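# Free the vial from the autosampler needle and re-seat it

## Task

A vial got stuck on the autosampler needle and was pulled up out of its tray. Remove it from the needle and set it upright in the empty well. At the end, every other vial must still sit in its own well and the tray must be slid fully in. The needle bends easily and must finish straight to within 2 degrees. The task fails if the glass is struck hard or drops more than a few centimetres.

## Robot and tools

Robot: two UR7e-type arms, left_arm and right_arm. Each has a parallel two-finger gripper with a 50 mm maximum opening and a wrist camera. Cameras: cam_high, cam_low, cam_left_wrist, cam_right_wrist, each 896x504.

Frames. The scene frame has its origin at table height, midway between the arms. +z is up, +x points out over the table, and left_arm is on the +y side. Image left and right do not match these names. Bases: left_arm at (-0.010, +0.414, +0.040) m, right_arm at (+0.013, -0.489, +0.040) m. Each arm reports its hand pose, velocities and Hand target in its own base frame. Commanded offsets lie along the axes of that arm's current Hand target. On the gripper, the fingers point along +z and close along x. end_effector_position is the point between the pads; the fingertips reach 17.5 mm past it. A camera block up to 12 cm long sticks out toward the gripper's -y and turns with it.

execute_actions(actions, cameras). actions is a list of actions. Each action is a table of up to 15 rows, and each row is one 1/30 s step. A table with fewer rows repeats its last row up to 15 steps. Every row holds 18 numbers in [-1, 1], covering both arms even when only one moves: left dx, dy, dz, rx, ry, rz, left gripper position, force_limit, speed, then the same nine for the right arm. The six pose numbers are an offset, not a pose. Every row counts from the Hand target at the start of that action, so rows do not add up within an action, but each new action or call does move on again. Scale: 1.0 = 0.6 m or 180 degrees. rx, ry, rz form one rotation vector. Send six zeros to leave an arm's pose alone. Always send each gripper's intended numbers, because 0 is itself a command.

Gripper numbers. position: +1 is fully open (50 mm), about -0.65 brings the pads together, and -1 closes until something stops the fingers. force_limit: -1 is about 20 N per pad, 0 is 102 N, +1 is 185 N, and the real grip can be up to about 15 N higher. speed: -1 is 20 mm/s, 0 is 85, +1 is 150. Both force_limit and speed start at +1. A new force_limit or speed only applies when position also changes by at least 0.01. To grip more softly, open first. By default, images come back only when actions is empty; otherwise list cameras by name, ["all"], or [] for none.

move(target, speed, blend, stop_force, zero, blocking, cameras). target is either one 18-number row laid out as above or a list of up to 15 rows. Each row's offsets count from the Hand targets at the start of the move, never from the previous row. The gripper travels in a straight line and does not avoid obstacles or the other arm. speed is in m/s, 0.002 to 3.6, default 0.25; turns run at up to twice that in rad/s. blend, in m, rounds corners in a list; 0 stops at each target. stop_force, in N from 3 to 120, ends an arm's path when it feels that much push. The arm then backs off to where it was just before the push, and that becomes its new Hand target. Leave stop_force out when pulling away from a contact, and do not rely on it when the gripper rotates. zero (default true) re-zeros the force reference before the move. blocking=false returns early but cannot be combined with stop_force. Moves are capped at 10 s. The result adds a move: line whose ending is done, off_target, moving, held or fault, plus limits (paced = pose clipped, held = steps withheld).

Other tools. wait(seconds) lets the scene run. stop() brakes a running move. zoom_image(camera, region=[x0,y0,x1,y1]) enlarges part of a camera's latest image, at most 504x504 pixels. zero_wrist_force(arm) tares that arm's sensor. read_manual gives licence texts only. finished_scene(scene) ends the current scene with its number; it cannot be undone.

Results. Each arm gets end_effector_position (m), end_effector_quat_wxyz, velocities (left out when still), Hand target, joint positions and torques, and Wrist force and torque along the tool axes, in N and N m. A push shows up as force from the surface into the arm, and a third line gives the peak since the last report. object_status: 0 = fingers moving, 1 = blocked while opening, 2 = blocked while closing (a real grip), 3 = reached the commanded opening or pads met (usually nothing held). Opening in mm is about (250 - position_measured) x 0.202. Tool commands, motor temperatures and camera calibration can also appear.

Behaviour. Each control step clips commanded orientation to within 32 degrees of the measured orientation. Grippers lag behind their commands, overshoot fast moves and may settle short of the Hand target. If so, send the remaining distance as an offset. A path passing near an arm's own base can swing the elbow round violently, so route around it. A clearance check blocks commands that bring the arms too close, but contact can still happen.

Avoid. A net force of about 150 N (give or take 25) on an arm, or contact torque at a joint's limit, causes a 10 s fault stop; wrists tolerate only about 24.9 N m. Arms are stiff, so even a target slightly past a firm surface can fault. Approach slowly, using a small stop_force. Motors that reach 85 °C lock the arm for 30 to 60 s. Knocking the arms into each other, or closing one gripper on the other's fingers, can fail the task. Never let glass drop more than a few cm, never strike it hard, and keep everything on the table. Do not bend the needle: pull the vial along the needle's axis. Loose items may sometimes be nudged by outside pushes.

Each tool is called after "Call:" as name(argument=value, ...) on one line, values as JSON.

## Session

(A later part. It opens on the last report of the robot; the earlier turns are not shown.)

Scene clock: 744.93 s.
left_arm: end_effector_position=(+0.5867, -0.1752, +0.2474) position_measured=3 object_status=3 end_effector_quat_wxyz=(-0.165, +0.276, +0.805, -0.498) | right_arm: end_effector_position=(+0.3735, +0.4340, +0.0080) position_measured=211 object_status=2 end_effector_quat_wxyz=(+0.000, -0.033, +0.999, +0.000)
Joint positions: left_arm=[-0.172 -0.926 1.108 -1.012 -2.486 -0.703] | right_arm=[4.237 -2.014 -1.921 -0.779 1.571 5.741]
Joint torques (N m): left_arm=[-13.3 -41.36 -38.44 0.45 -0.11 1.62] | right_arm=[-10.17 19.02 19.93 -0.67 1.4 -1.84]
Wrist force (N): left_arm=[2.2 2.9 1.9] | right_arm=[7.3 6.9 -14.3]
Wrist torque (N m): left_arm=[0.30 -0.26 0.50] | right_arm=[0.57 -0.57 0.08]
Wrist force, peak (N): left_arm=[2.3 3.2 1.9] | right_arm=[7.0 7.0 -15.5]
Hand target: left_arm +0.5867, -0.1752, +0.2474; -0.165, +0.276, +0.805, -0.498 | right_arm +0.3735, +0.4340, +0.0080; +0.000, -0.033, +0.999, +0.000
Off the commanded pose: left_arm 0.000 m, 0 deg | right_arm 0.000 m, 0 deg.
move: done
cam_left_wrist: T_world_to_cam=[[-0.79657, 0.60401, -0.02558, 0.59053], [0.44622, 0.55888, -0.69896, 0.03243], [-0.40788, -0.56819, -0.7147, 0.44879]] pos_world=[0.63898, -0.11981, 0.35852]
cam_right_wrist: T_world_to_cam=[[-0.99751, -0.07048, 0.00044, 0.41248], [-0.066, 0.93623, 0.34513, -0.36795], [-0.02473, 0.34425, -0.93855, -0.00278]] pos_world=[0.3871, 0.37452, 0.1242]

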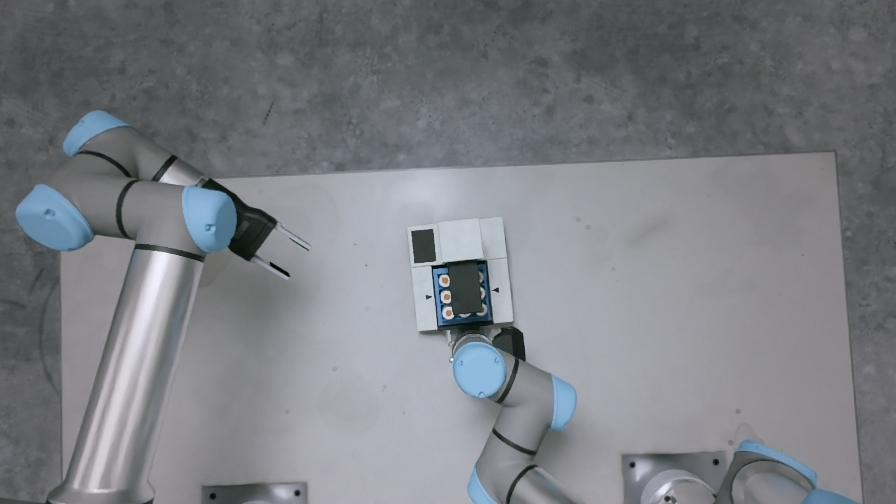

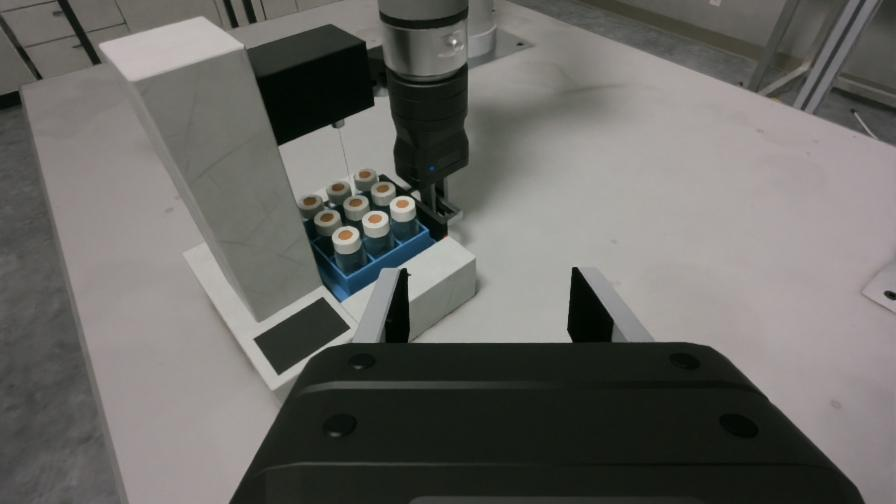

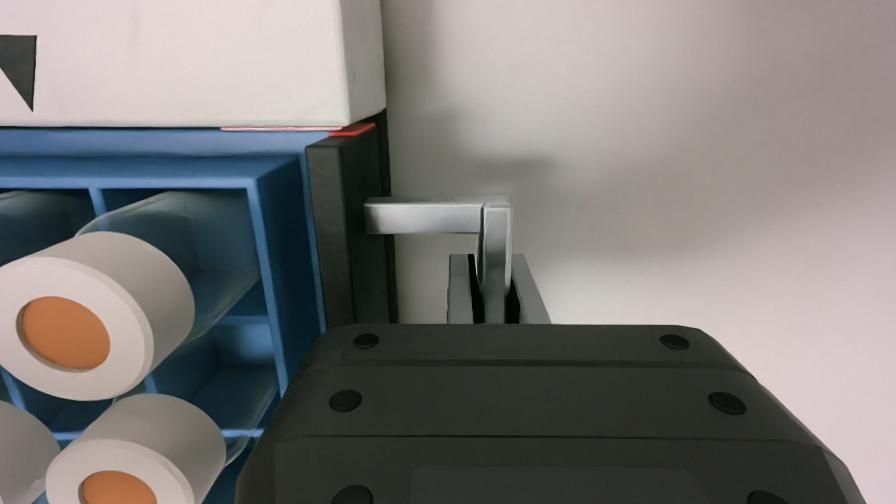

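Call:
move(target=[0,0,0,0,0,0,1,1,1,-0.0025,0,0,0,0,0,-1,-0.7,-0.9], speed=0.005, stop_force=15, cameras=["cam_right_wrist","cam_left_wrist"])

Call:
zoom_image(camera="cam_left_wrist", region=[370, 160, 490, 290])

Call:
zoom_image(camera="cam_right_wrist", region=[200, 80, 540, 340])

Scene clock: 763.83 s.
left_arm: end_effector_position=(+0.5867, -0.1752, +0.2474) position_measured=3 object_status=3 end_effector_quat_wxyz=(-0.165, +0.276, +0.805, -0.498) | right_arm: end_effector_position=(+0.3750, +0.4341, +0.0080) position_measured=211 object_status=2 end_effector_quat_wxyz=(+0.000, -0.033, +0.999, +0.000)
Joint positions: left_arm=[-0.172 -0.926 1.108 -1.012 -2.486 -0.703] | right_arm=[4.234 -2.015 -1.918 -0.78 1.571 5.739]
Joint torques (N m): left_arm=[-12.01 -41.68 -38.31 0.29 -0.2 1.63] | right_arm=[-13.7 17.03 21.44 1.21 -5.1 -1.94]
Wrist force (N): left_arm=[2.1 2.7 1.4] | right_arm=[19.9 3.1 -21.8]
Wrist torque (N m): left_arm=[0.28 -0.22 0.50] | right_arm=[0.46 -0.65 0.09]
Wrist force, peak (N): left_arm=[2.4 3.2 2.0] | right_arm=[19.4 3.1 -22.4]
Hand target: left_arm +0.5867, -0.1752, +0.2474; -0.165, +0.276, +0.805, -0.498 | right_arm +0.3750, +0.4341, +0.0080; +0.000, -0.033, +0.999, +0.000
Off the commanded pose: left_arm 0.000 m, 0 deg | right_arm 0.000 m, 0 deg.
move: done
cam_left_wrist: T_world_to_cam=[[-0.79657, 0.60401, -0.02558, 0.59053], [0.44622, 0.55888, -0.69896, 0.03243], [-0.40788, -0.56819, -0.7147, 0.44879]] pos_world=[0.63898, -0.11981, 0.35852]
cam_right_wrist: T_world_to_cam=[[-0.99751, -0.07052, 0.00053, 0.41398], [-0.066, 0.93623, 0.34514, -0.36795], [-0.02483, 0.34425, -0.93855, -0.00274]] pos_world=[0.3886, 0.37462, 0.1242]
Images, in order (width x height): cam_left_wrist 896x504, cam_right_wrist 896x504.

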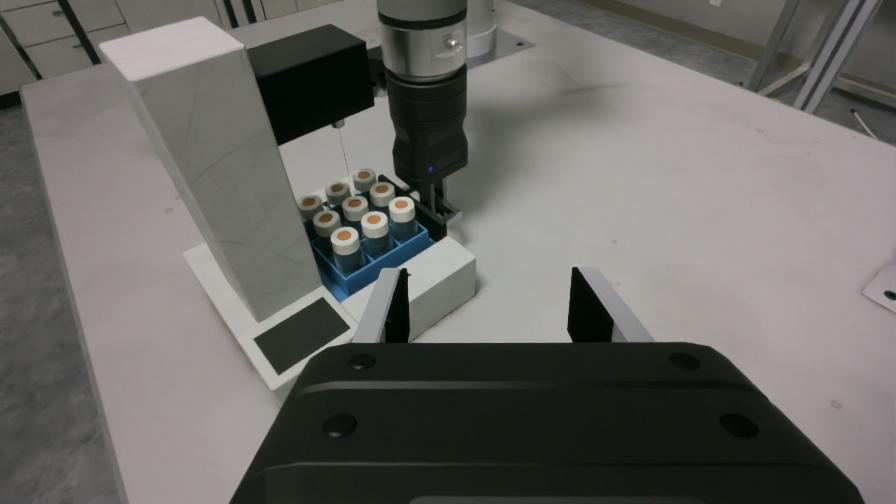

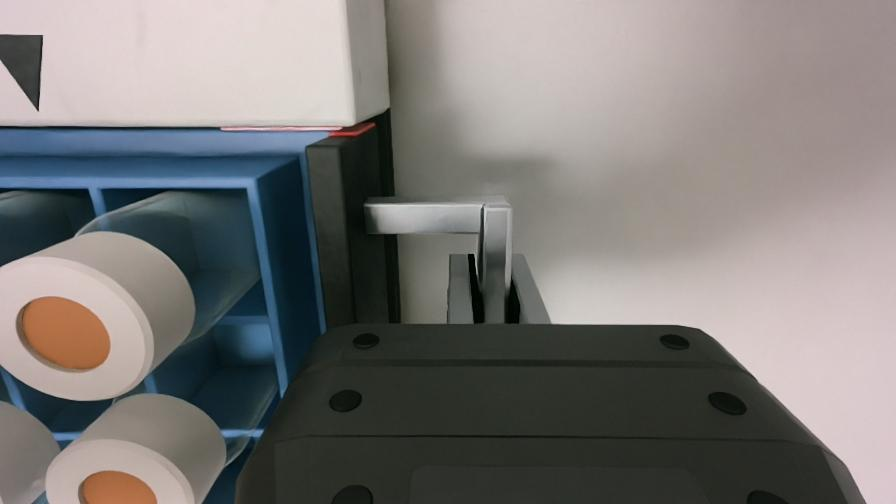

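Scaled by 3.877 from the camera's image (finer frame: 1280x720).

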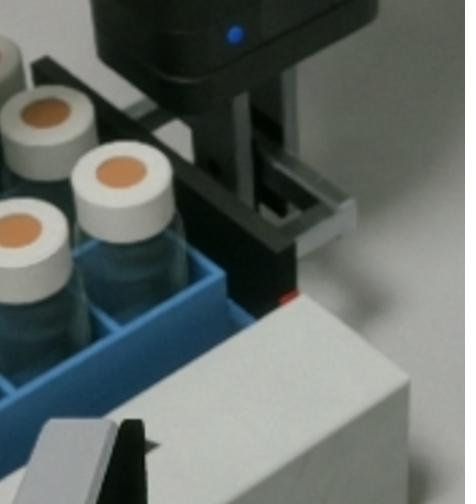

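Scaled by 1.482 from the camera's image (finer frame: 1280x720).

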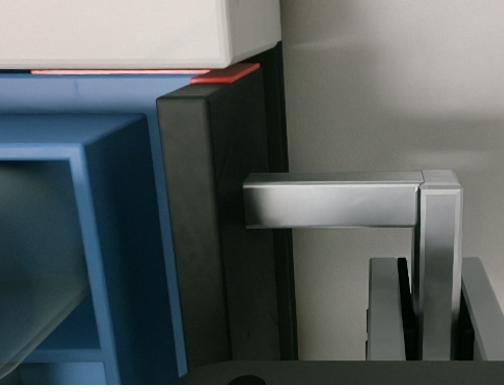

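Call:
move(target=[0,0,0,0,0,0,1,1,1,0,0,0,0,0,0,0,-0.7,-0.9])

Call:
move(target=[0,0,0,0,0,0,1,1,1,0,0,-0.22,0,0,0,0,-0.7,-0.9], speed=0.12, cameras=["cam_high","cam_right_wrist","cam_left_wrist"])

Call:
zoom_image(camera="cam_left_wrist", region=[250, 85, 500, 305])

Call:
zoom_image(camera="cam_high", region=[400, 210, 520, 355])

Scene clock: 769.83 s.
left_arm: end_effector_position=(+0.5867, -0.1752, +0.2474) position_measured=3 object_status=3 end_effector_quat_wxyz=(-0.165, +0.276, +0.805, -0.498) | right_arm: end_effector_position=(+0.3750, +0.4341, +0.0079) position_measured=152 object_status=3 end_effector_quat_wxyz=(+0.000, -0.033, +0.999, +0.000)
Joint positions: left_arm=[-0.172 -0.926 1.108 -1.012 -2.486 -0.703] | right_arm=[4.234 -2.016 -1.918 -0.78 1.571 5.739]
Joint torques (N m): left_arm=[-12.83 -41.5 -38.56 0.39 -0.16 1.67] | right_arm=[5.53 49.07 20.46 3.75 2.94 -1.77]
Wrist force (N): left_arm=[2.2 2.8 2.0] | right_arm=[2.6 3.0 -0.9]
Wrist torque (N m): left_arm=[0.28 -0.25 0.50] | right_arm=[0.40 -0.46 0.27]
Wrist force, peak (N): left_arm=[2.4 3.1 1.8] | right_arm=[20.1 3.1 -22.7]
Hand target: left_arm +0.5867, -0.1752, +0.2474; -0.165, +0.276, +0.805, -0.498 | right_arm +0.3750, +0.4341, +0.0080; +0.000, -0.033, +0.999, +0.000
Off the commanded pose: left_arm 0.000 m, 0 deg | right_arm 0.000 m, 0 deg.
move: done

Scene clock: 771.60 s.
left_arm: end_effector_position=(+0.5867, -0.1752, +0.2474) position_measured=3 object_status=3 end_effector_quat_wxyz=(-0.165, +0.276, +0.805, -0.498) | right_arm: end_effector_position=(+0.3751, +0.4342, +0.1398) position_measured=152 object_status=3 end_effector_quat_wxyz=(+0.000, -0.033, +0.999, +0.000)
Joint positions: left_arm=[-0.172 -0.926 1.108 -1.012 -2.486 -0.703] | right_arm=[4.234 -1.826 -1.777 -1.11 1.571 5.739]
Joint torques (N m): left_arm=[-12.01 -41.69 -37.89 0.43 -0.13 1.62] | right_arm=[5.03 47.71 29.63 0.88 -0.54 1.71]
Wrist force (N): left_arm=[2.0 2.9 1.5] | right_arm=[2.6 2.6 -0.9]
Wrist torque (N m): left_arm=[0.29 -0.22 0.49] | right_arm=[0.31 -0.44 0.31]
Wrist force, peak (N): left_arm=[2.5 3.0 1.9] | right_arm=[2.6 3.1 -2.0]
Hand target: left_arm +0.5867, -0.1752, +0.2474; -0.165, +0.276, +0.805, -0.498 | right_arm +0.3751, +0.4342, +0.1400; +0.000, -0.033, +0.999, +0.000
Off the commanded pose: left_arm 0.000 m, 0 deg | right_arm 0.000 m, 0 deg.
move: done
cam_left_wrist: T_world_to_cam=[[-0.79657, 0.60401, -0.02558, 0.59053], [0.44622, 0.55888, -0.69896, 0.03243], [-0.40788, -0.56819, -0.7147, 0.44879]] pos_world=[0.63898, -0.11981, 0.35852]
cam_right_wrist: T_world_to_cam=[[-0.99751, -0.07048, 0.00044, 0.41403], [-0.066, 0.93623, 0.34513, -0.41356], [-0.02473, 0.34425, -0.93855, 0.12098]] pos_world=[0.3887, 0.37472, 0.2561]
Images, in order (width x height): cam_high 896x504, cam_left_wrist 896x504, cam_right_wrist 896x504.

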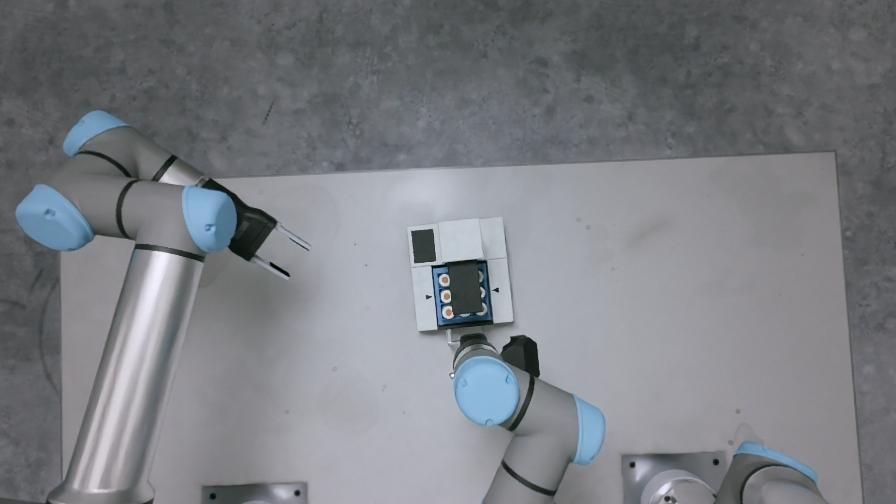

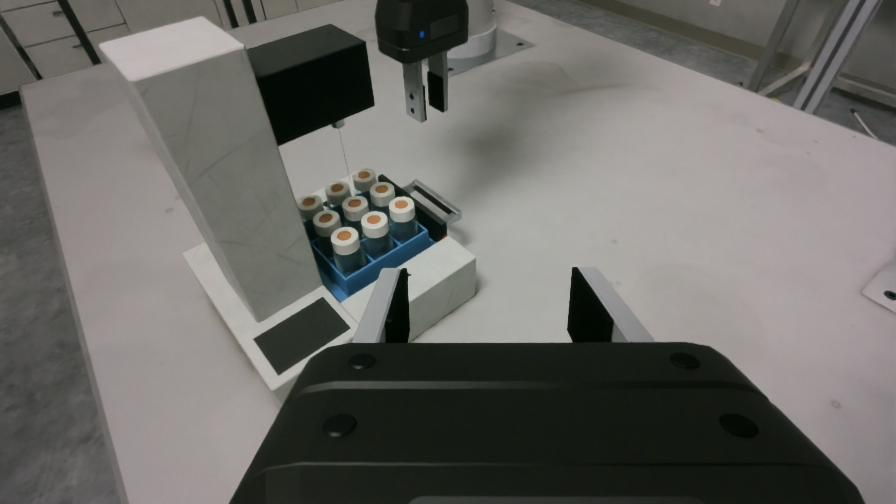

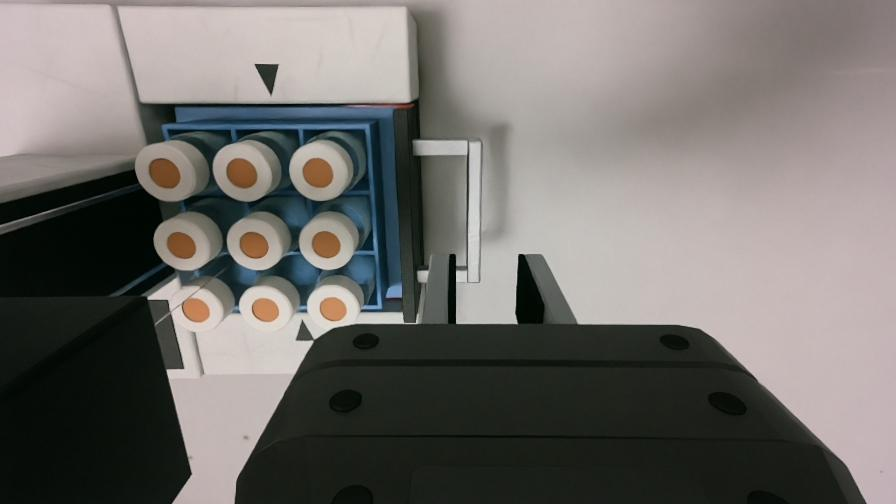

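Scaled by 2.016 from the camera's image (finer frame: 1280x720).

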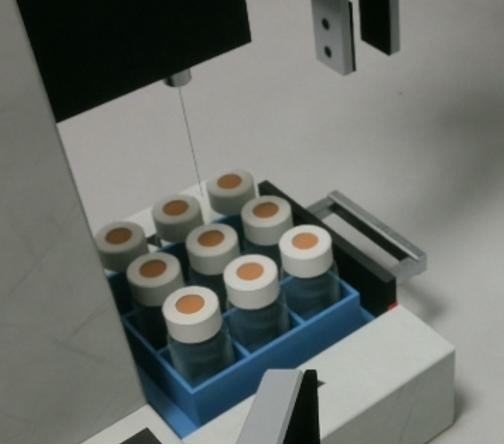

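Scaled by 3.476 from the camera's image (finer frame: 1280x720).

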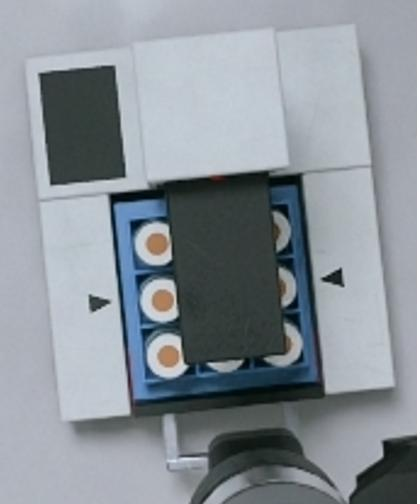

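Call:
finished_scene(scene=1)

The scene is finished: the task was done.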